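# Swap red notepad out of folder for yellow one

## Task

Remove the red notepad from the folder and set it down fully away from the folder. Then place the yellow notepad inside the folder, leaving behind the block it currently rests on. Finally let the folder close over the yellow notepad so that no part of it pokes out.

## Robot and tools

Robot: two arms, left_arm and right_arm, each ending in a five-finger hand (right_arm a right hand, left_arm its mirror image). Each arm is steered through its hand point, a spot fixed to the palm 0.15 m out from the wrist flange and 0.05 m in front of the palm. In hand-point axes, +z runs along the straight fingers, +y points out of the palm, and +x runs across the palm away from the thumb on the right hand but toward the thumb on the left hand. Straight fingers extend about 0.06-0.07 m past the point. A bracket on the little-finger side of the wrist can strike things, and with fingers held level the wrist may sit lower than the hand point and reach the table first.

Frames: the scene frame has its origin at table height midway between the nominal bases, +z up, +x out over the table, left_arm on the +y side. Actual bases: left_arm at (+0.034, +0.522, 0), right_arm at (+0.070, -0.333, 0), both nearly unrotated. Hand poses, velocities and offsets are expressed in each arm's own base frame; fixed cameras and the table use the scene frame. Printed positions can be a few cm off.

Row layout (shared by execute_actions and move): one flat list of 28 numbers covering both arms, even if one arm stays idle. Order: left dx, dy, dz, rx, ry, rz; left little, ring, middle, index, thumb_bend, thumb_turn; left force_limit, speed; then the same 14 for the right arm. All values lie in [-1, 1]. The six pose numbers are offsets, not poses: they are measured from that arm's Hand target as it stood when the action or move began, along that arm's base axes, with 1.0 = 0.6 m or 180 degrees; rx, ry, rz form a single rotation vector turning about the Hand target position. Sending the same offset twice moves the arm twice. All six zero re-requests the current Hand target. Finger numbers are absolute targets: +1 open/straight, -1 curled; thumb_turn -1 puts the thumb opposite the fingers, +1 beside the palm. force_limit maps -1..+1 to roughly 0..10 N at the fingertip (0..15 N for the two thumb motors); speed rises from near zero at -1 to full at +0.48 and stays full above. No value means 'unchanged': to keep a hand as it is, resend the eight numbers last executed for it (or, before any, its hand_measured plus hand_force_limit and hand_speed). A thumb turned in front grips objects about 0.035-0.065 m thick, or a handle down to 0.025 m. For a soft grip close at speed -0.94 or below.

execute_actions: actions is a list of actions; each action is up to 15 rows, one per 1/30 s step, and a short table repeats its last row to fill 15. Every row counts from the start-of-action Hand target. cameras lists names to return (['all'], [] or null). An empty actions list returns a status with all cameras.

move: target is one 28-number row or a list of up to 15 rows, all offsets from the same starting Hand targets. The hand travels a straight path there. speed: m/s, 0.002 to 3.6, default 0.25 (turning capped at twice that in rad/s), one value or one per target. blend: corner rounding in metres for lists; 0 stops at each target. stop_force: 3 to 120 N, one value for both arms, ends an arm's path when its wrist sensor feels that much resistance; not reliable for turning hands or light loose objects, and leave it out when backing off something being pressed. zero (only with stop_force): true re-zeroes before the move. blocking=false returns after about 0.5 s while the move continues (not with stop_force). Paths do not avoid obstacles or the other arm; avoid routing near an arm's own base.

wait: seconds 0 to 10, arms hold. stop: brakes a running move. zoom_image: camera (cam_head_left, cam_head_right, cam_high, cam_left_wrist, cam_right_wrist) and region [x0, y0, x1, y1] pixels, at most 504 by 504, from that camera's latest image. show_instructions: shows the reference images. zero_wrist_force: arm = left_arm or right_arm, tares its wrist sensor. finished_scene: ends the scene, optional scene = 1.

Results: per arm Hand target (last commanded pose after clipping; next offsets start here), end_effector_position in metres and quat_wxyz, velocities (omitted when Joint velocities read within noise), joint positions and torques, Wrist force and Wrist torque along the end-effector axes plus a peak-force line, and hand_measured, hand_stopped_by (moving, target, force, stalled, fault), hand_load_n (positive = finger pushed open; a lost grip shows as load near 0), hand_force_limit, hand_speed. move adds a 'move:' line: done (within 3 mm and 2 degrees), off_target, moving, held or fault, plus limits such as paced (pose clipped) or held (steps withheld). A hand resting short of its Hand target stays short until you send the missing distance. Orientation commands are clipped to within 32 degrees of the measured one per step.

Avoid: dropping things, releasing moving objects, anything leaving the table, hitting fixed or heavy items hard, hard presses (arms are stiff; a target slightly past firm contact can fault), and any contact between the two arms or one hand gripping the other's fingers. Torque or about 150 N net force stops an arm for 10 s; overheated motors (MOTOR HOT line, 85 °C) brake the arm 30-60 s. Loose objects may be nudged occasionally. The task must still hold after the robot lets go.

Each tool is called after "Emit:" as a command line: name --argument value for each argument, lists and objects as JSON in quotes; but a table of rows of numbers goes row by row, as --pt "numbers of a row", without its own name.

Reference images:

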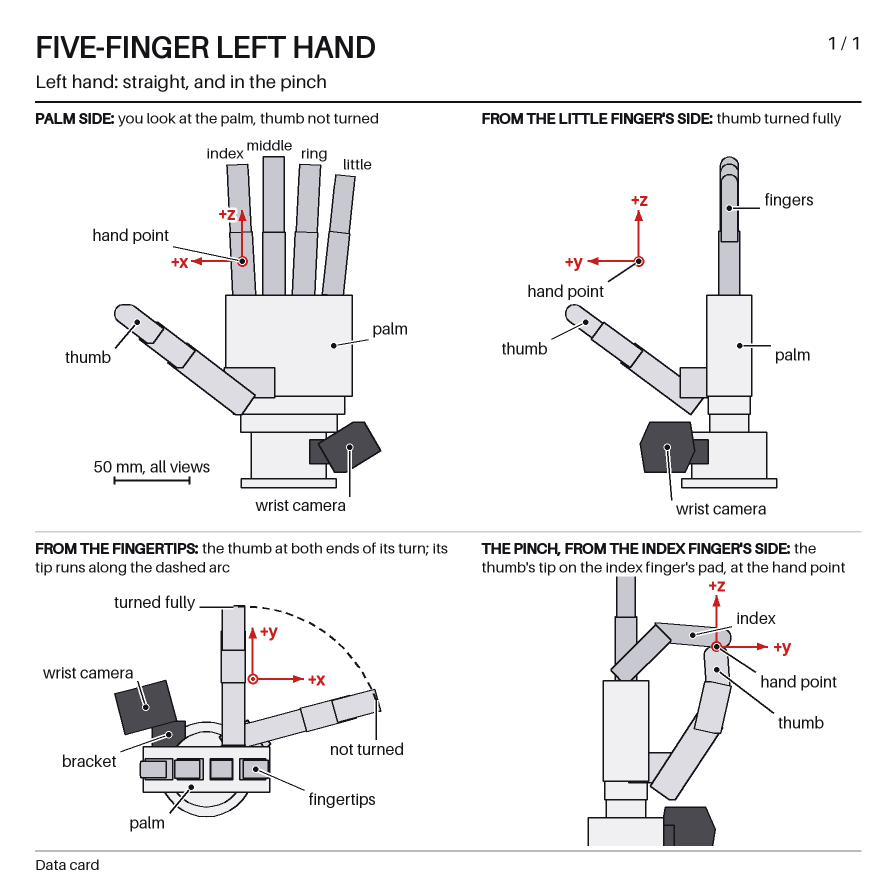

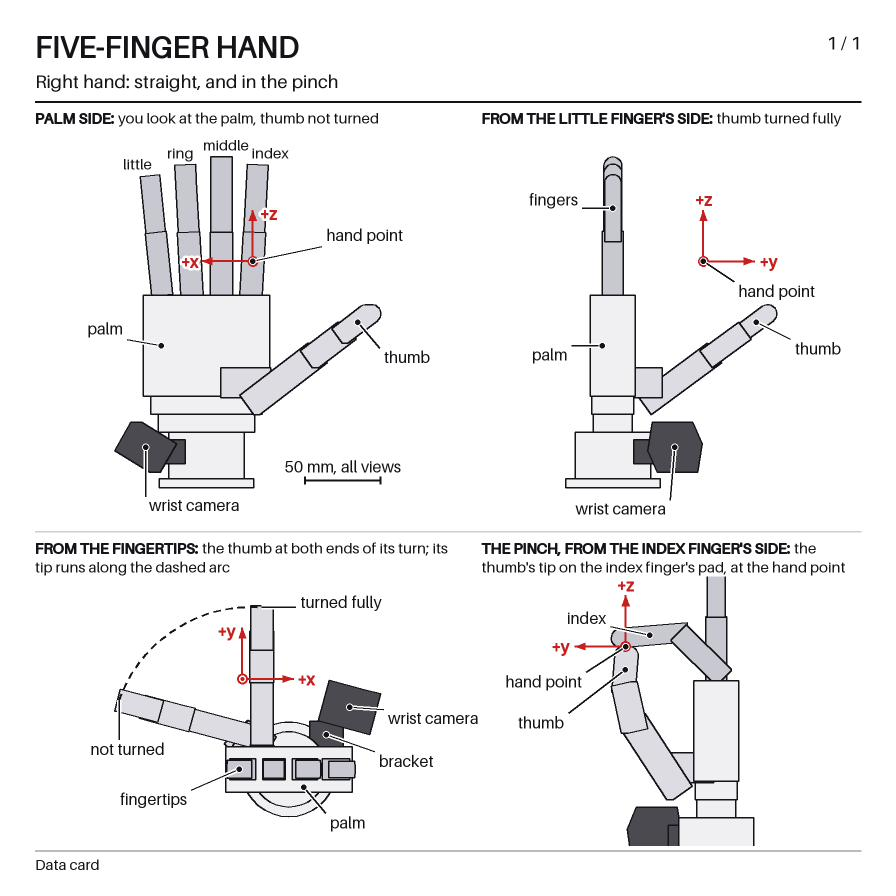

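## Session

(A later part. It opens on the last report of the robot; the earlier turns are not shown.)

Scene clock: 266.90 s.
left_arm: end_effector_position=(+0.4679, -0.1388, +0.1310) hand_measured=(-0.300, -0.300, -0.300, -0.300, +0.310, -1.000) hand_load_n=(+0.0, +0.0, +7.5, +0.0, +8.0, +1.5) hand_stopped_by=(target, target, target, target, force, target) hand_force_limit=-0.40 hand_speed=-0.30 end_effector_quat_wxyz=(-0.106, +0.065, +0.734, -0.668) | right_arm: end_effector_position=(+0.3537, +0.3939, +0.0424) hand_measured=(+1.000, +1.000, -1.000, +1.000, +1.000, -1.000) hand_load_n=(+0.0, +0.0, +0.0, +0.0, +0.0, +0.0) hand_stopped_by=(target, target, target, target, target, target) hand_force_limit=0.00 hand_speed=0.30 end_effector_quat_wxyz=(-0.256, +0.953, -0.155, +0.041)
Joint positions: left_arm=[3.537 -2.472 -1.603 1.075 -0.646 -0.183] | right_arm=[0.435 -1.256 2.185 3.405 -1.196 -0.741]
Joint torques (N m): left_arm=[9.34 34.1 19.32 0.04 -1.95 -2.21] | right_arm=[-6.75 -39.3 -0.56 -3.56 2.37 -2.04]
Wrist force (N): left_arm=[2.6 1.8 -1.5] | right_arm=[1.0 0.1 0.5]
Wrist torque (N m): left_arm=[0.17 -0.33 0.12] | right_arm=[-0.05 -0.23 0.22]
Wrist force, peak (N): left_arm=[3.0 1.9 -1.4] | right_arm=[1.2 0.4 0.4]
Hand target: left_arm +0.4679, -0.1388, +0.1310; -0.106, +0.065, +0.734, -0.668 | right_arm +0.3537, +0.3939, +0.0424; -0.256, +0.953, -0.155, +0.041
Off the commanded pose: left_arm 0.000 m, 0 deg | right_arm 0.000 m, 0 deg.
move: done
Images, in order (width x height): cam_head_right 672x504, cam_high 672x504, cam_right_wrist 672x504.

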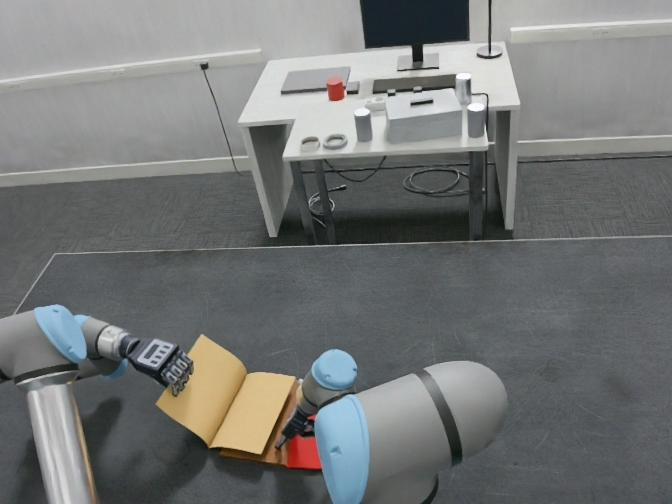

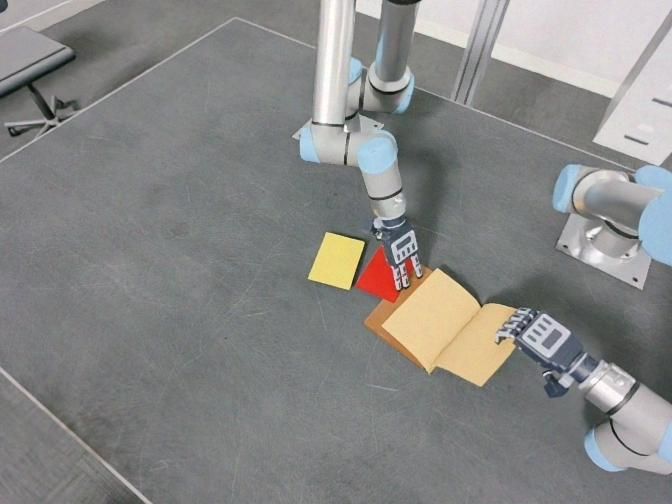

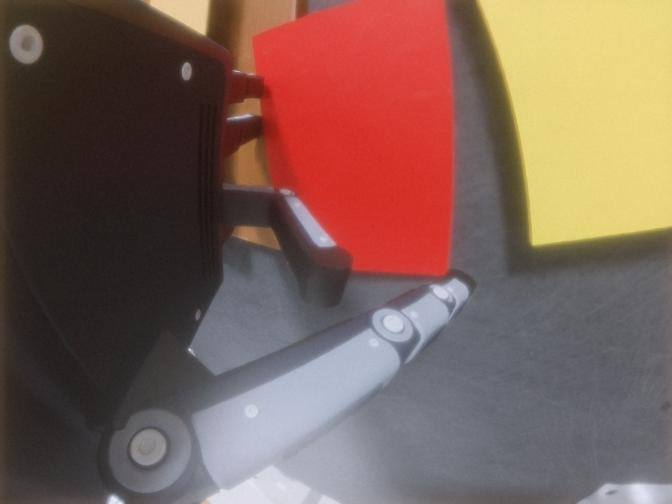

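Emit:
move --pt "0 0 0 0 0 0 -0.3 -0.3 -0.3 -0.3 0.2 -1 -0.4 -0.3 0.003 0.01 0.08 0 0 0 1 1 -1 1 1 -1 0 0.3" --pt "0 0 0 0 0 0 -0.3 -0.3 -0.3 -0.3 0.2 -1 -0.4 -0.3 0.1008 0.0215 0.1127 0 0 -0.4028 1 1 -1 1 1 -1 0 0.3" --speed 0.25 --blend 0.01

Emit:
move --target '[0,0,0,0,0,0,-0.3,-0.3,-0.3,-0.3,0.2,-1,-0.4,-0.3,0,0,-0.08,0,0,0,-1,1,-1,1,1,-1,0,0.3]' --speed 0.1 --cameras '["cam_high","cam_head_right","cam_right_wrist"]'

Emit:
zoom_image --camera "cam_high" --region '[325, 220, 525, 380]'

Scene clock: 271.07 s.
left_arm: end_effector_position=(+0.4679, -0.1388, +0.1310) hand_measured=(-0.300, -0.300, -0.300, -0.300, +0.310, -1.000) hand_load_n=(+0.0, +0.0, +7.0, +0.0, +8.0, +1.5) hand_stopped_by=(target, target, target, target, force, target) hand_force_limit=-0.40 hand_speed=-0.30 end_effector_quat_wxyz=(-0.106, +0.065, +0.734, -0.668) | right_arm: end_effector_position=(+0.4141, +0.4068, +0.1101) hand_measured=(+1.000, +1.000, -1.000, +1.000, +1.000, -1.000) hand_load_n=(-0.5, +0.0, +0.0, +0.0, +0.0, +0.0) hand_stopped_by=(target, target, target, target, target, target) hand_force_limit=0.00 hand_speed=0.30 end_effector_quat_wxyz=(-0.183, +0.677, -0.689, +0.184)
Joint positions: left_arm=[3.537 -2.472 -1.603 1.075 -0.646 -0.183] | right_arm=[0.57 -1.317 2.043 3.535 -1.851 0.523]
Joint torques (N m): left_arm=[8.48 33.93 18.92 -0.05 -1.98 -2.2] | right_arm=[10.87 -20.78 -31.23 -1.33 -1.47 1.33]
Wrist force (N): left_arm=[2.6 1.8 -1.3] | right_arm=[0.5 0.2 0.7]
Wrist torque (N m): left_arm=[0.15 -0.32 0.13] | right_arm=[-0.05 -0.20 0.02]
Wrist force, peak (N): left_arm=[2.8 2.1 -1.3] | right_arm=[0.8 1.4 1.1]
Hand target: left_arm +0.4679, -0.1388, +0.1310; -0.106, +0.065, +0.734, -0.668 | right_arm +0.4141, +0.4068, +0.1101; -0.183, +0.677, -0.689, +0.184
Off the commanded pose: left_arm 0.000 m, 0 deg | right_arm 0.000 m, 0 deg.
move: done

Scene clock: 272.10 s.
left_arm: end_effector_position=(+0.4679, -0.1388, +0.1310) hand_measured=(-0.300, -0.300, -0.300, -0.300, +0.310, -1.000) hand_load_n=(+0.5, +0.0, +7.5, +0.0, +8.0, +1.5) hand_stopped_by=(target, target, target, target, force, target) hand_force_limit=-0.40 hand_speed=-0.30 end_effector_quat_wxyz=(-0.106, +0.065, +0.734, -0.668) | right_arm: end_effector_position=(+0.4142, +0.4068, +0.0621) hand_measured=(-1.000, +1.000, -1.000, +1.000, +1.000, -1.000) hand_load_n=(+0.0, +0.0, +0.0, +0.0, +0.0, +0.0) hand_stopped_by=(target, target, target, target, target, target) hand_force_limit=0.00 hand_speed=0.30 end_effector_quat_wxyz=(-0.183, +0.677, -0.689, +0.184)
Joint positions: left_arm=[3.537 -2.472 -1.603 1.075 -0.646 -0.183] | right_arm=[0.57 -1.225 2.085 3.403 -1.851 0.523]
Joint torques (N m): left_arm=[9.09 33.77 19.28 0 -1.98 -2.22] | right_arm=[5.45 -22.03 -0.62 -3.56 0.31 -1.84]
Wrist force (N): left_arm=[2.7 1.8 -1.3] | right_arm=[0.7 0.4 0.8]
Wrist torque (N m): left_arm=[0.15 -0.33 0.13] | right_arm=[-0.01 -0.22 0.04]
Wrist force, peak (N): left_arm=[2.9 1.9 -1.3] | right_arm=[1.0 0.7 1.1]
Hand target: left_arm +0.4679, -0.1388, +0.1310; -0.106, +0.065, +0.734, -0.668 | right_arm +0.4141, +0.4068, +0.0621; -0.183, +0.677, -0.689, +0.184
Off the commanded pose: left_arm 0.000 m, 0 deg | right_arm 0.000 m, 0 deg.
move: done
Images, in order (width x height): cam_head_right 672x504, cam_high 672x504, cam_right_wrist 672x504.

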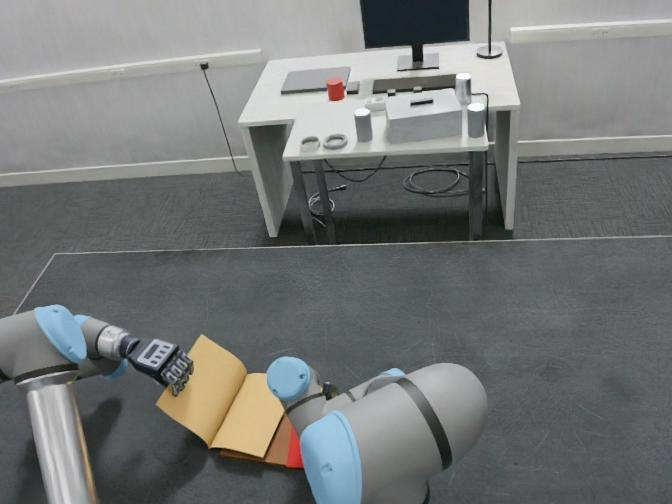

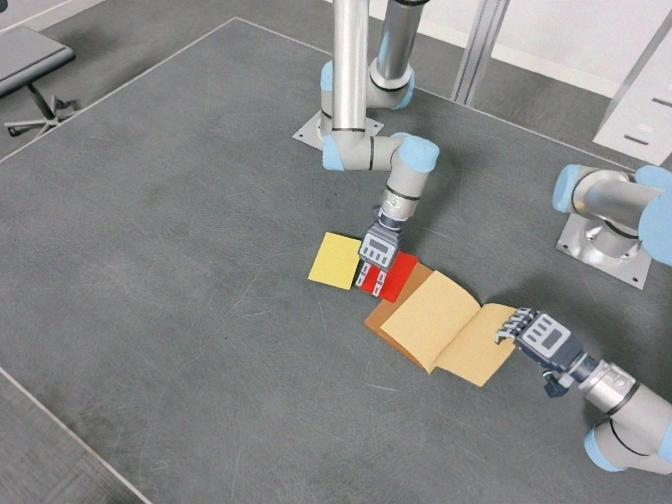

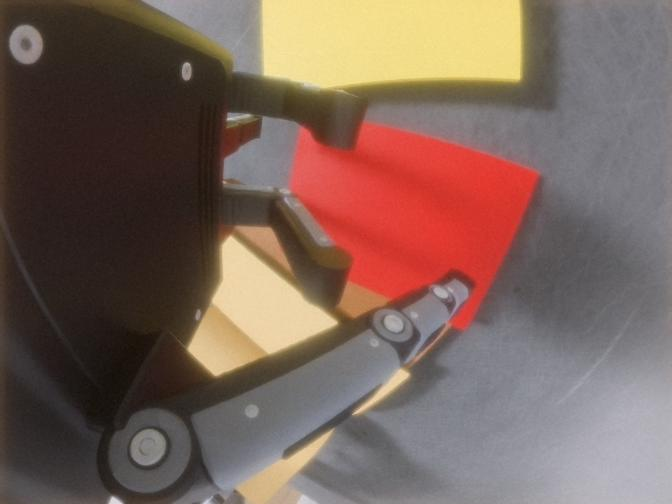

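Scaled by 2.520 from the camera's 672x504 image, which has a finer 960x720 frame.

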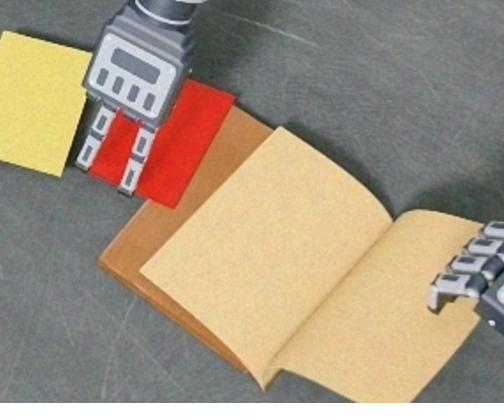

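Emit:
move --target '[0,0,0,0,0,0,-0.3,-0.3,-0.3,-0.3,0.2,-1,-0.4,-0.3,0,-0.0067,-0.0535,0,0,0,-1,1,-1,1,1,-1,0,0.3]' --speed 0.05 --stop_force 3 --cameras '["cam_high","cam_right_wrist"]'

Emit:
zoom_image --camera "cam_high" --region '[325, 220, 525, 380]'

Scene clock: 274.07 s.
left_arm: end_effector_position=(+0.4679, -0.1388, +0.1310) hand_measured=(-0.300, -0.300, -0.300, -0.300, +0.310, -1.000) hand_load_n=(+0.0, +0.0, +7.0, +0.0, +8.0, +1.5) hand_stopped_by=(target, target, target, target, force, target) hand_force_limit=-0.40 hand_speed=-0.30 end_effector_quat_wxyz=(-0.106, +0.065, +0.734, -0.668) | right_arm: end_effector_position=(+0.4141, +0.4028, +0.0300) hand_measured=(-1.000, +1.000, -1.000, +1.000, +1.000, -1.000) hand_load_n=(+0.0, +0.0, +0.0, +0.0, +0.0, +0.0) hand_stopped_by=(target, target, target, target, target, target) hand_force_limit=0.00 hand_speed=0.30 end_effector_quat_wxyz=(-0.183, +0.677, -0.689, +0.184)
Joint positions: left_arm=[3.537 -2.472 -1.603 1.075 -0.646 -0.183] | right_arm=[0.564 -1.161 2.112 3.309 -1.848 0.516]
Joint torques (N m): left_arm=[9.12 34.14 18.5 0.01 -1.88 -2.23] | right_arm=[-7.05 -23.78 0.12 -3.78 1.44 -2.01]
Wrist force (N): left_arm=[2.5 1.7 -1.5] | right_arm=[0.9 0.2 0.5]
Wrist torque (N m): left_arm=[0.15 -0.30 0.12] | right_arm=[-0.03 -0.24 0.20]
Wrist force, peak (N): left_arm=[2.9 2.0 -1.4] | right_arm=[1.1 0.9 1.0]
Hand target: left_arm +0.4679, -0.1388, +0.1310; -0.106, +0.065, +0.734, -0.668 | right_arm +0.4141, +0.4028, +0.0300; -0.183, +0.677, -0.689, +0.184
Off the commanded pose: left_arm 0.000 m, 0 deg | right_arm 0.000 m, 0 deg.
move: done
Images, in order (width x height): cam_high 672x504, cam_right_wrist 672x504.

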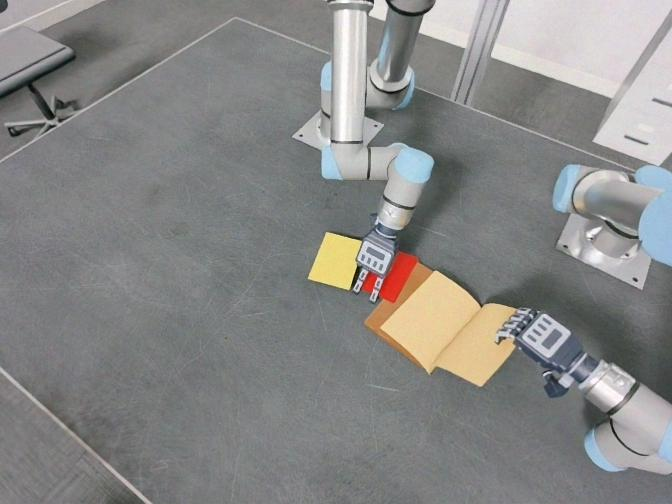

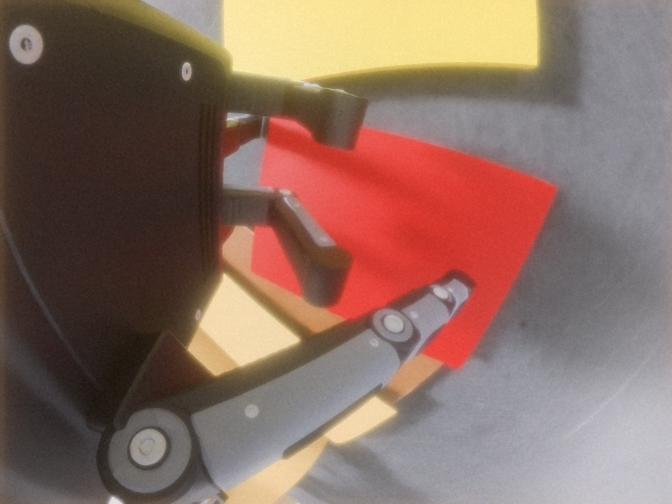

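Scaled by 2.520 from the camera's 672x504 image, which has a finer 960x720 frame.

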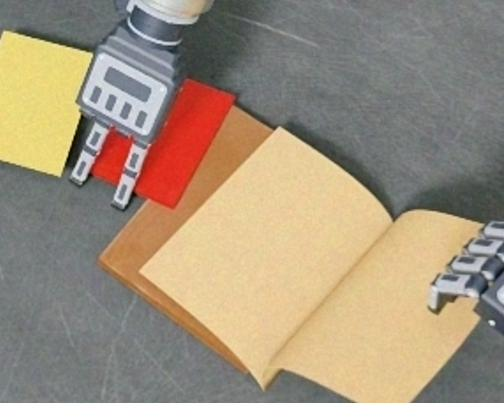

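Emit:
move --target '[0,0,0,0,0,0,-0.3,-0.3,-0.3,-0.3,0.2,-1,-0.4,-0.3,-0.15,0.0024,0,0,0,0,-1,1,-1,1,1,-1,0,0.3]' --speed 0.08 --stop_force 9 --cameras '["cam_high","cam_right_wrist"]'

Emit:
zoom_image --camera "cam_high" --region '[325, 180, 525, 380]'

Scene clock: 276.53 s.
left_arm: end_effector_position=(+0.4679, -0.1388, +0.1310) hand_measured=(-0.300, -0.300, -0.300, -0.300, +0.310, -1.000) hand_load_n=(+0.0, +0.0, +7.5, +0.0, +8.0, +1.5) hand_stopped_by=(target, target, target, target, force, target) hand_force_limit=-0.40 hand_speed=-0.30 end_effector_quat_wxyz=(-0.106, +0.065, +0.734, -0.668) | right_arm: end_effector_position=(+0.3241, +0.4042, +0.0300) hand_measured=(-1.000, +1.000, -1.000, +1.000, +1.000, -1.000) hand_load_n=(+0.0, +0.0, +0.0, +0.0, +0.0, +0.0) hand_stopped_by=(target, target, target, target, target, target) hand_force_limit=0.00 hand_speed=0.30 end_effector_quat_wxyz=(-0.183, +0.677, -0.689, +0.184)
Joint positions: left_arm=[3.537 -2.472 -1.603 1.075 -0.646 -0.183] | right_arm=[0.681 -1.262 2.269 3.287 -1.897 0.628]
Joint torques (N m): left_arm=[8.29 34.14 19.21 -0.17 -1.83 -2.18] | right_arm=[11.03 -38.01 0.77 -1 -1.69 1.72]
Wrist force (N): left_arm=[2.5 2.0 -1.3] | right_arm=[0.9 0.0 0.7]
Wrist torque (N m): left_arm=[0.18 -0.30 0.11] | right_arm=[-0.08 -0.24 0.04]
Wrist force, peak (N): left_arm=[3.0 1.9 -1.3] | right_arm=[1.1 0.2 1.3]
Hand target: left_arm +0.4679, -0.1388, +0.1310; -0.106, +0.065, +0.734, -0.668 | right_arm +0.3241, +0.4042, +0.0300; -0.183, +0.677, -0.689, +0.184
Off the commanded pose: left_arm 0.000 m, 0 deg | right_arm 0.000 m, 0 deg.
move: done
Images, in order (width x height): cam_high 672x504, cam_right_wrist 672x504.

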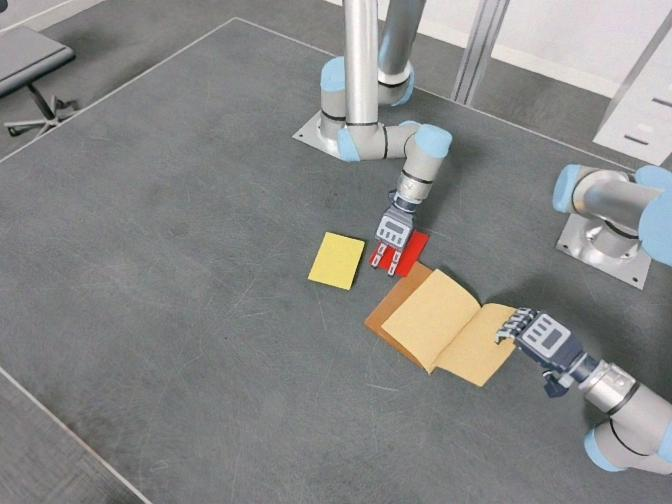

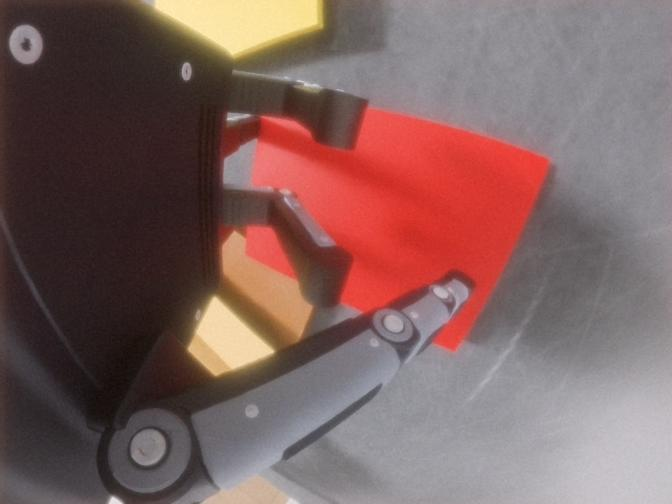

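Scaled by 2.520 from the camera's 672x504 image, which has a finer 960x720 frame.

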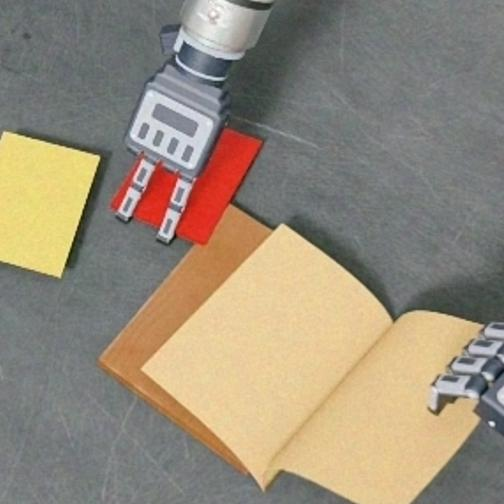

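Emit:
move --target '[0,0,0,0,0,0,-0.3,-0.3,-0.3,-0.3,0.2,-1,-0.4,-0.3,-0.2,0.0032,0,0,0,0,-1,1,-1,1,1,-1,0,0.3]' --speed 0.1 --stop_force 9 --cameras '["cam_high","cam_head_right"]'

Emit:
zoom_image --camera "cam_high" --region '[325, 180, 525, 380]'

Scene clock: 279.00 s.
left_arm: end_effector_position=(+0.4679, -0.1388, +0.1310) hand_measured=(-0.300, -0.300, -0.300, -0.300, +0.310, -1.000) hand_load_n=(+0.0, +0.0, +7.0, +0.0, +8.0, +1.5) hand_stopped_by=(target, target, target, target, force, target) hand_force_limit=-0.40 hand_speed=-0.30 end_effector_quat_wxyz=(-0.106, +0.065, +0.734, -0.668) | right_arm: end_effector_position=(+0.2041, +0.4061, +0.0300) hand_measured=(-1.000, +1.000, -1.000, +1.000, +1.000, -1.000) hand_load_n=(+0.5, +0.0, +0.0, +0.0, +0.0, +0.0) hand_stopped_by=(target, target, target, target, target, target) hand_force_limit=0.00 hand_speed=0.30 end_effector_quat_wxyz=(-0.183, +0.677, -0.689, +0.184)
Joint positions: left_arm=[3.537 -2.472 -1.603 1.075 -0.646 -0.183] | right_arm=[0.896 -1.381 2.414 3.337 -1.978 0.842]
Joint torques (N m): left_arm=[9.03 34.29 18.33 -0.07 -1.86 -1.98] | right_arm=[10.4 -31.57 1.64 -1.04 -1.99 1.71]
Wrist force (N): left_arm=[2.7 1.9 -1.3] | right_arm=[0.9 0.4 1.0]
Wrist torque (N m): left_arm=[0.17 -0.33 0.13] | right_arm=[0.00 -0.24 0.05]
Wrist force, peak (N): left_arm=[3.0 1.8 -1.4] | right_arm=[1.4 0.2 1.0]
Hand target: left_arm +0.4679, -0.1388, +0.1310; -0.106, +0.065, +0.734, -0.668 | right_arm +0.2041, +0.4061, +0.0300; -0.183, +0.677, -0.689, +0.184
Off the commanded pose: left_arm 0.000 m, 0 deg | right_arm 0.000 m, 0 deg.
move: done
Images, in order (width x height): cam_head_right 672x504, cam_high 672x504.

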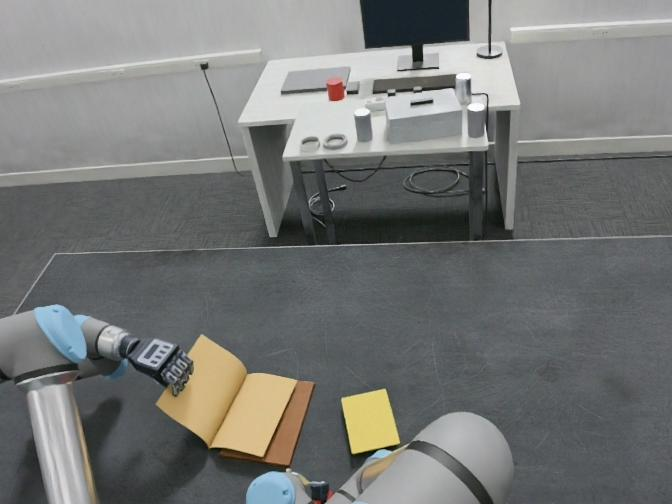

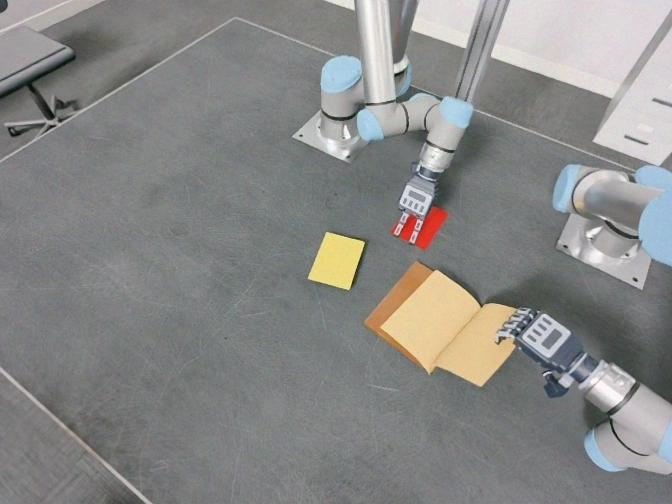

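Scaled by 2.520 from the camera's 672x504 image, which has a finer 960x720 frame.

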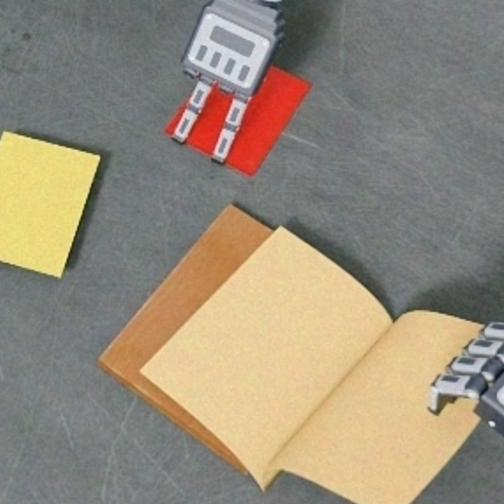

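Emit:
move --pt "0 0 0 0 0 0 -0.3 -0.3 -0.3 -0.3 0.2 -1 -0.4 -0.3 0.01 0 0.15 0 0 0 -1 1 -1 1 1 -1 0 0.3" --pt "0 0 0 0 0 0 -0.3 -0.3 -0.3 -0.3 0.2 -1 -0.4 -0.3 0.4797 -0.3505 0.15 0.1097 0.1409 -0.4012 -1 1 -1 1 1 -1 0 0.3" --speed 0.25 --blend 0.03 --cameras '["cam_high","cam_right_wrist"]'

Scene clock: 283.90 s.
left_arm: end_effector_position=(+0.4679, -0.1388, +0.1310) hand_measured=(-0.300, -0.300, -0.300, -0.300, +0.310, -1.000) hand_load_n=(+0.0, +0.0, +7.5, +0.0, +8.0, +1.5) hand_stopped_by=(target, target, target, target, force, target) hand_force_limit=-0.40 hand_speed=-0.30 end_effector_quat_wxyz=(-0.106, +0.065, +0.734, -0.668) | right_arm: end_effector_position=(+0.4919, +0.1959, +0.1200) hand_measured=(-1.000, +1.000, -1.000, +1.000, +1.000, -1.000) hand_load_n=(+0.0, +0.0, +0.0, +0.0, +0.0, +0.0) hand_stopped_by=(target, target, target, target, target, target) hand_force_limit=0.00 hand_speed=0.30 end_effector_quat_wxyz=(+0.001, -0.131, +0.991, -0.001)
Joint positions: left_arm=[3.537 -2.472 -1.603 1.075 -0.646 -0.183] | right_arm=[-0.007 -1.457 2.036 4.131 -1.572 1.302]
Joint torques (N m): left_arm=[7.23 34.13 18.03 -0.13 -1.83 -2.28] | right_arm=[-7.28 -15.58 -32.32 -0.03 1.6 1.63]
Wrist force (N): left_arm=[2.8 1.7 -1.4] | right_arm=[0.6 0.7 0.2]
Wrist torque (N m): left_arm=[0.15 -0.34 0.14] | right_arm=[0.08 -0.18 0.03]
Wrist force, peak (N): left_arm=[2.9 2.1 -1.4] | right_arm=[1.2 1.5 1.7]
Hand target: left_arm +0.4679, -0.1388, +0.1310; -0.106, +0.065, +0.734, -0.668 | right_arm +0.4920, +0.1958, +0.1200; +0.001, -0.130, +0.991, -0.001
Off the commanded pose: left_arm 0.000 m, 0 deg | right_arm 0.000 m, 0 deg.
move: done
Images, in order (width x height): cam_high 672x504, cam_right_wrist 672x504.

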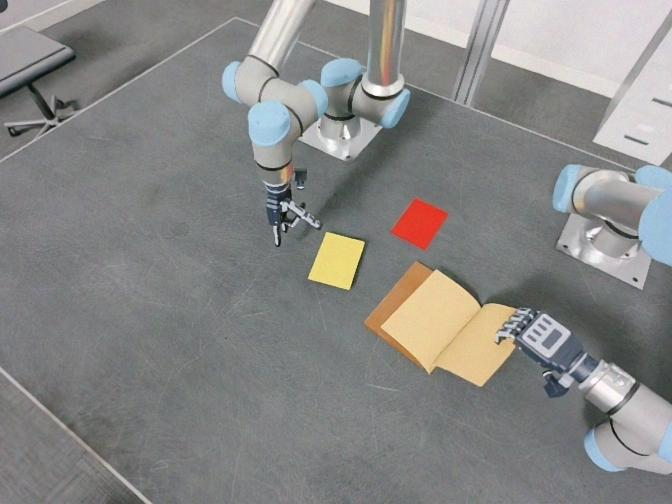

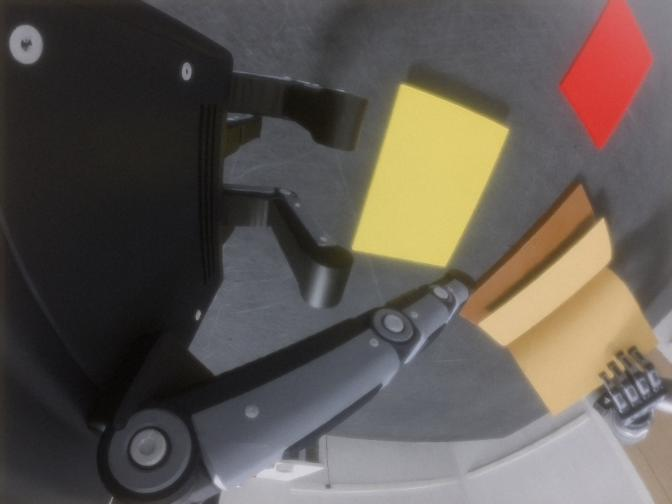

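Emit:
move --target '[0,0,0,0,0,0,-0.3,-0.3,-0.3,-0.3,0.2,-1,-0.4,-0.3,0,0,0,0,0,0,0.05,0.05,0.05,0.05,1,-1,-0.2,0.4]' --speed 0.1

Emit:
move --target '[0,0,0,0,0,0,-0.3,-0.3,-0.3,-0.3,0.2,-1,-0.4,-0.3,0,0,-0.1167,0,0,0,0.05,0.05,0.05,0.05,1,-1,-0.2,0.4]' --speed 0.12 --cameras '["cam_high","cam_right_wrist","cam_head_right"]'

Emit:
zoom_image --camera "cam_high" --region '[240, 180, 400, 320]'

Scene clock: 284.60 s.
left_arm: end_effector_position=(+0.4679, -0.1388, +0.1310) hand_measured=(-0.300, -0.300, -0.300, -0.300, +0.310, -1.000) hand_load_n=(+0.0, +0.0, +7.0, +0.0, +8.0, +1.5) hand_stopped_by=(target, target, target, target, force, target) hand_force_limit=-0.40 hand_speed=-0.30 end_effector_quat_wxyz=(-0.106, +0.065, +0.734, -0.668) | right_arm: end_effector_position=(+0.4920, +0.1958, +0.1200) hand_measured=(+0.050, +0.050, +0.050, +0.050, +1.000, -1.000) hand_load_n=(+0.0, +0.0, +0.0, +0.0, -0.5, +0.0) hand_stopped_by=(target, target, target, target, target, target) hand_force_limit=-0.20 hand_speed=0.40 end_effector_quat_wxyz=(+0.001, -0.130, +0.991, -0.001)
Joint positions: left_arm=[3.537 -2.472 -1.603 1.075 -0.646 -0.183] | right_arm=[-0.007 -1.456 2.036 4.132 -1.572 1.302]
Joint torques (N m): left_arm=[8.11 34.29 18.36 -0.2 -1.78 -2.26] | right_arm=[-6.96 -15.27 -32.65 -0.91 1.46 1.52]
Wrist force (N): left_arm=[2.8 1.9 -1.2] | right_arm=[0.4 0.9 0.4]
Wrist torque (N m): left_arm=[0.17 -0.34 0.13] | right_arm=[0.10 -0.16 0.02]
Wrist force, peak (N): left_arm=[2.9 1.8 -1.4] | right_arm=[0.9 0.7 0.4]
Hand target: left_arm +0.4679, -0.1388, +0.1310; -0.106, +0.065, +0.734, -0.668 | right_arm +0.4920, +0.1958, +0.1200; +0.001, -0.130, +0.991, -0.001
Off the commanded pose: left_arm 0.000 m, 0 deg | right_arm 0.000 m, 0 deg.
move: done

Scene clock: 285.77 s.
left_arm: end_effector_position=(+0.4679, -0.1388, +0.1310) hand_measured=(-0.300, -0.300, -0.300, -0.300, +0.310, -1.000) hand_load_n=(+0.0, +0.0, +7.5, +0.0, +8.0, +1.5) hand_stopped_by=(target, target, target, target, force, target) hand_force_limit=-0.40 hand_speed=-0.30 end_effector_quat_wxyz=(-0.106, +0.065, +0.734, -0.668) | right_arm: end_effector_position=(+0.4920, +0.1958, +0.0500) hand_measured=(+0.050, +0.050, +0.050, +0.050, +1.000, -1.000) hand_load_n=(+0.0, +0.0, +0.0, +0.0, +0.0, +0.0) hand_stopped_by=(target, target, target, target, target, target) hand_force_limit=-0.20 hand_speed=0.40 end_effector_quat_wxyz=(+0.001, -0.130, +0.991, -0.001)
Joint positions: left_arm=[3.537 -2.472 -1.603 1.075 -0.646 -0.183] | right_arm=[-0.007 -1.338 2.118 3.93 -1.572 1.302]
Joint torques (N m): left_arm=[7.71 33.94 17.86 -0.23 -1.88 -2.2] | right_arm=[9.64 -17.86 -2.16 -3.25 1.77 1.62]
Wrist force (N): left_arm=[2.8 1.8 -1.5] | right_arm=[0.3 1.0 1.1]
Wrist torque (N m): left_arm=[0.17 -0.36 0.14] | right_arm=[0.10 -0.15 0.02]
Wrist force, peak (N): left_arm=[2.9 1.9 -1.3] | right_arm=[0.8 0.6 1.3]
Hand target: left_arm +0.4679, -0.1388, +0.1310; -0.106, +0.065, +0.734, -0.668 | right_arm +0.4920, +0.1958, +0.0499; +0.001, -0.130, +0.991, -0.001
Off the commanded pose: left_arm 0.000 m, 0 deg | right_arm 0.000 m, 0 deg.
move: done
Images, in order (width x height): cam_head_right 672x504, cam_high 672x504, cam_right_wrist 672x504.

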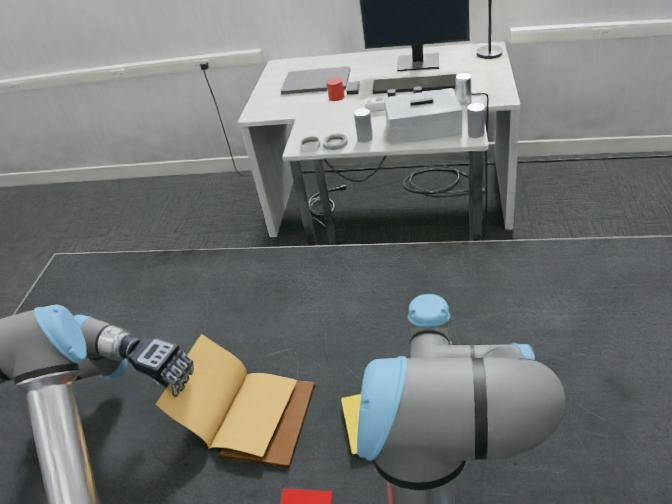

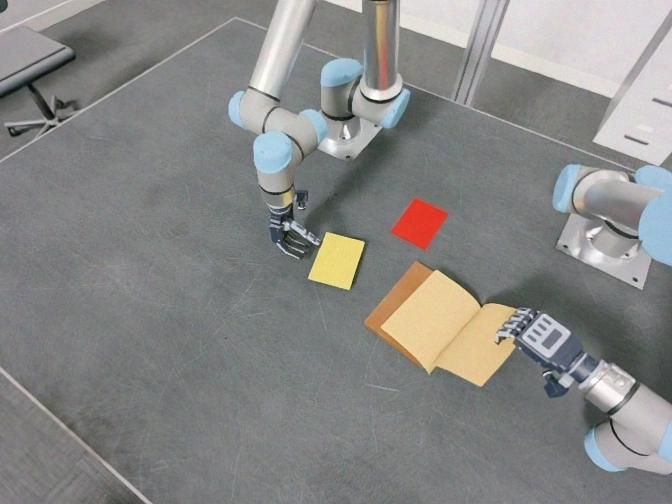

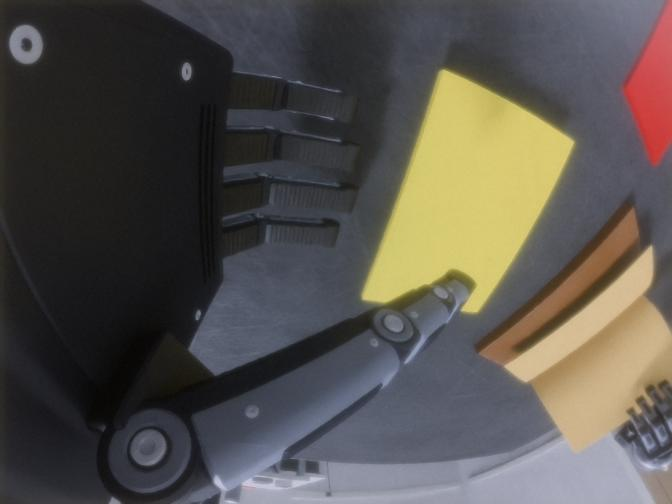

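Scaled by 3.150 from the camera's 672x504 image, which has a finer 960x720 frame.

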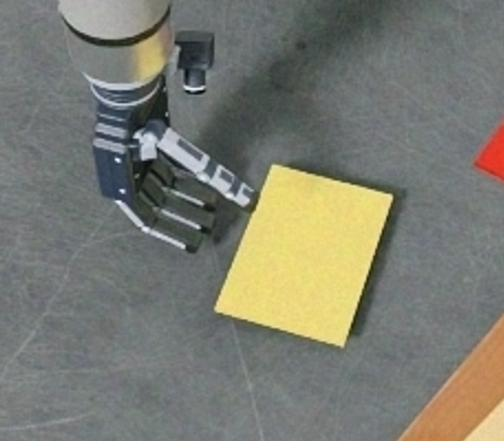

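Emit:
move --target '[0,0,0,0,0,0,-0.3,-0.3,-0.3,-0.3,0.2,-1,-0.4,-0.3,0,0,-0.0333,0,0,0,0.05,0.05,0.05,0.05,1,-1,-0.2,0.4]' --speed 0.02 --stop_force 3 --cameras '["cam_high","cam_right_wrist"]'

Emit:
zoom_image --camera "cam_high" --region '[270, 200, 380, 310]'

Scene clock: 288.37 s.
left_arm: end_effector_position=(+0.4679, -0.1388, +0.1310) hand_measured=(-0.300, -0.300, -0.300, -0.300, +0.310, -1.000) hand_load_n=(+0.0, +0.0, +7.5, +0.0, +8.0, +1.5) hand_stopped_by=(target, target, target, target, force, target) hand_force_limit=-0.40 hand_speed=-0.30 end_effector_quat_wxyz=(-0.106, +0.065, +0.734, -0.668) | right_arm: end_effector_position=(+0.4919, +0.1958, +0.0314) hand_measured=(+0.050, +0.050, +0.050, +0.050, +1.000, -1.000) hand_load_n=(+0.0, +0.0, -2.0, +0.0, +0.0, +0.0) hand_stopped_by=(target, target, target, target, target, target) hand_force_limit=-0.20 hand_speed=0.40 end_effector_quat_wxyz=(+0.001, -0.130, +0.991, -0.001)
Joint positions: left_arm=[3.537 -2.472 -1.603 1.075 -0.646 -0.183] | right_arm=[-0.007 -1.301 2.135 3.876 -1.572 1.302]
Joint torques (N m): left_arm=[6.61 34.18 17.76 -0.26 -1.76 -2.16] | right_arm=[9.17 -36.54 -27.3 -0.75 0.67 1.2]
Wrist force (N): left_arm=[2.6 1.7 -1.4] | right_arm=[1.1 -2.8 -3.6]
Wrist torque (N m): left_arm=[0.16 -0.32 0.13] | right_arm=[0.07 -0.07 -0.05]
Wrist force, peak (N): left_arm=[2.8 2.0 -1.3] | right_arm=[2.8 -7.2 -8.0]
Hand target: left_arm +0.4679, -0.1388, +0.1310; -0.106, +0.065, +0.734, -0.668 | right_arm +0.4919, +0.1958, +0.0314; +0.001, -0.130, +0.991, -0.001 (not the last commanded pose)
Off the commanded pose: left_arm 0.000 m, 0 deg | right_arm 0.001 m, 0 deg.
move: contact (right_arm)
Images, in order (width x height): cam_high 672x504, cam_right_wrist 672x504.

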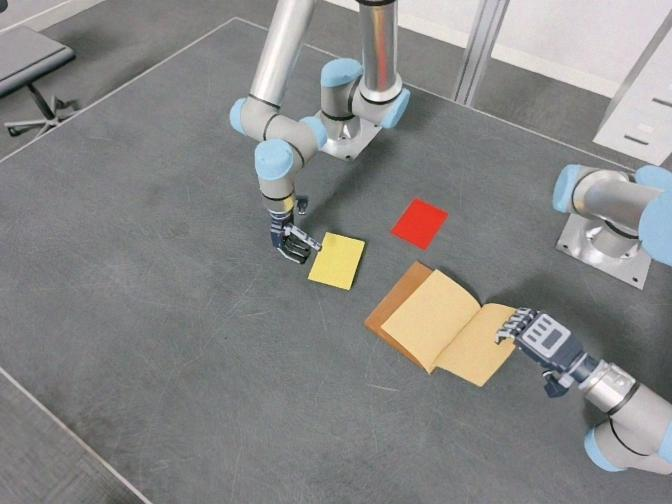

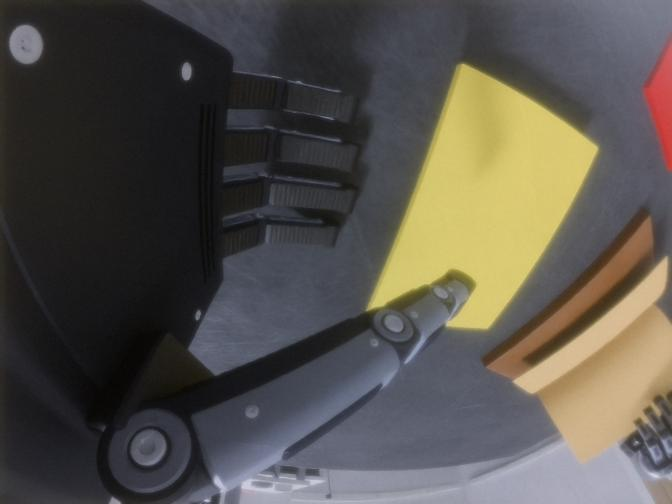

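Scaled by 4.582 from the camera's 672x504 image, which has a finer 960x720 frame.

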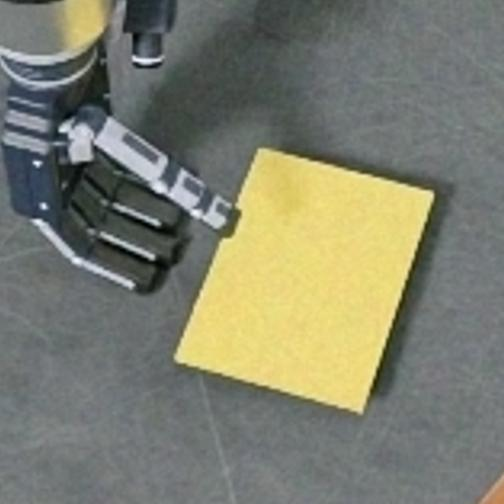

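Emit:
execute_actions --actions '[]'

Scene clock: 289.07 s.
left_arm: end_effector_position=(+0.4679, -0.1388, +0.1310) hand_measured=(-0.300, -0.300, -0.300, -0.300, +0.310, -1.000) hand_load_n=(+0.0, +0.0, +7.5, +0.0, +8.0, +1.0) hand_stopped_by=(target, target, target, target, force, target) hand_force_limit=-0.40 hand_speed=-0.30 end_effector_quat_wxyz=(-0.106, +0.065, +0.734, -0.668) | right_arm: end_effector_position=(+0.4919, +0.1958, +0.0314) hand_measured=(+0.050, +0.050, +0.050, +0.050, +1.000, -1.000) hand_load_n=(+0.0, +0.0, -2.5, +0.0, +0.0, +0.0) hand_stopped_by=(target, target, target, target, target, target) hand_force_limit=-0.20 hand_speed=0.40 end_effector_quat_wxyz=(+0.001, -0.130, +0.991, -0.001)
Joint positions: left_arm=[3.537 -2.472 -1.603 1.075 -0.646 -0.183] | right_arm=[-0.007 -1.301 2.135 3.876 -1.572 1.302]
Joint velocities: within noise
Joint torques (N m): left_arm=[7.45 33.99 17.85 -0.16 -1.69 -2.17] | right_arm=[9.29 -36.39 -27.93 -1.54 0.62 1.24]
Wrist force (N): left_arm=[2.6 1.7 -1.4] | right_arm=[1.2 -2.8 -3.4]
Wrist torque (N m): left_arm=[0.15 -0.31 0.13] | right_arm=[0.08 -0.09 -0.04]
Wrist force, peak (N): left_arm=[2.9 2.0 -1.4] | right_arm=[1.4 -3.3 -3.5]
Hand target: left_arm +0.4679, -0.1388, +0.1310; -0.106, +0.065, +0.734, -0.668 | right_arm +0.4919, +0.1958, +0.0314; +0.001, -0.130, +0.991, -0.001 (not the last commanded pose)
Off the commanded pose: left_arm 0.000 m, 0 deg | right_arm 0.001 m, 0 deg.

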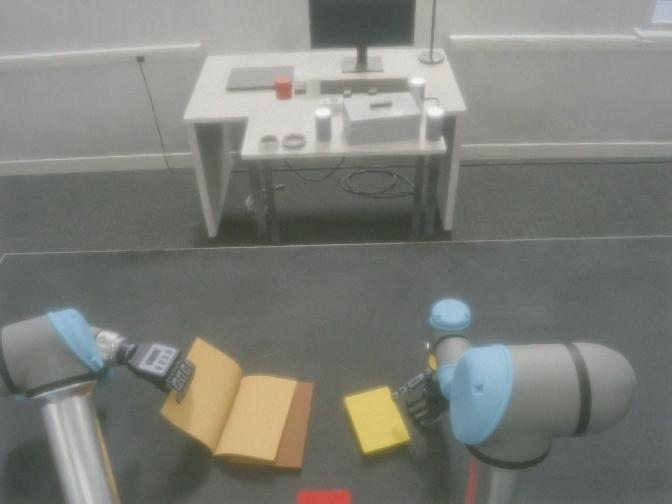

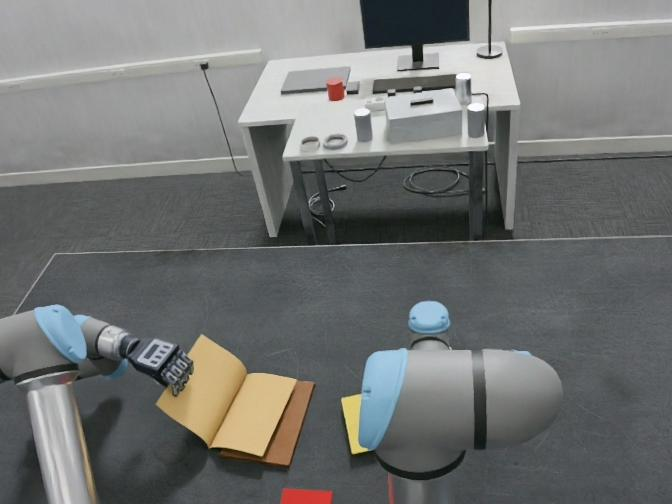

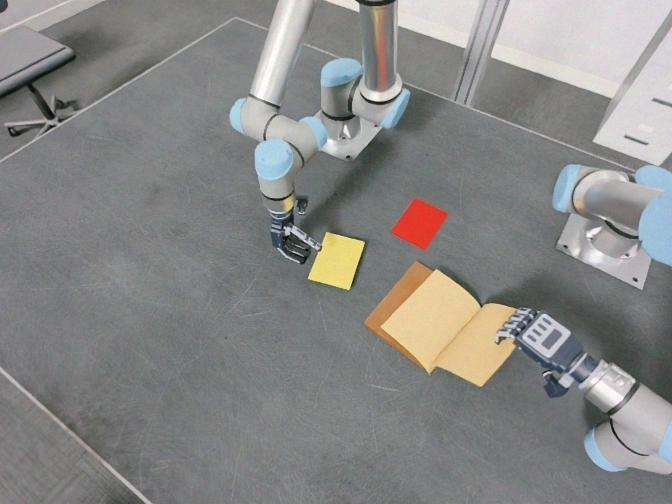

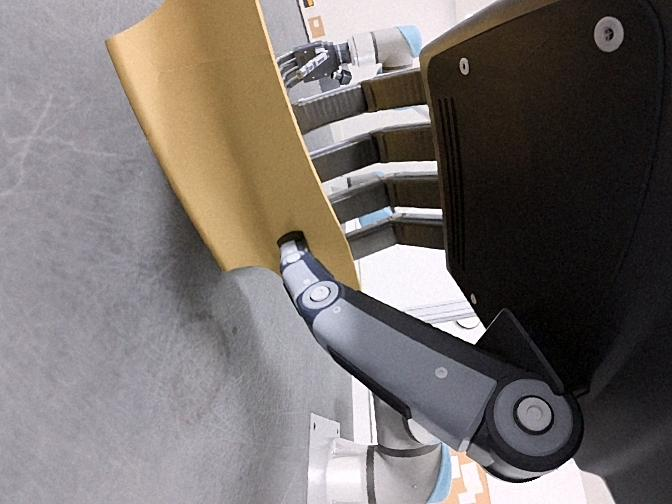

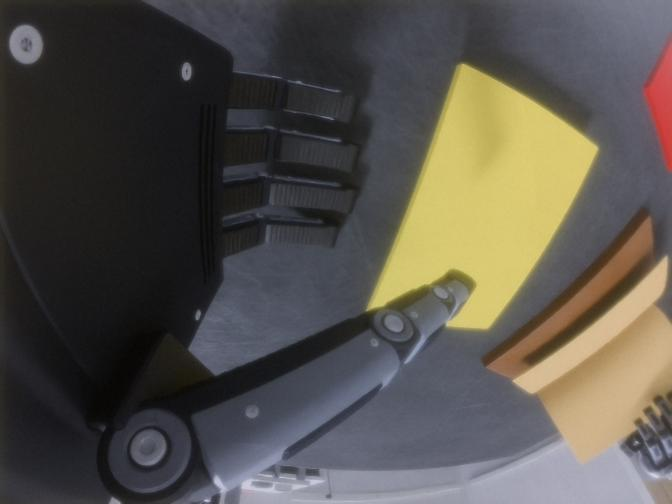

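Emit:
zoom_image --camera "cam_high" --region '[250, 180, 400, 300]'

Emit:
zoom_image --camera "cam_right_wrist" --region '[200, 30, 620, 345]'

Scaled by 3.360 from the camera's 672x504 image, which has a finer 960x720 frame.

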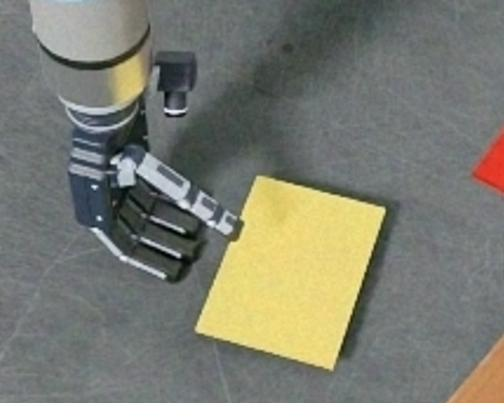

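Scaled by 1.200 from the camera's 672x504 image, which has a finer 960x720 frame.

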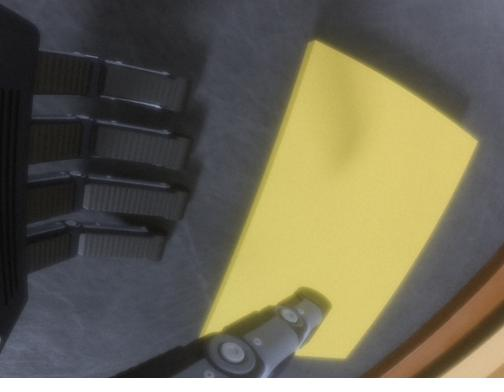

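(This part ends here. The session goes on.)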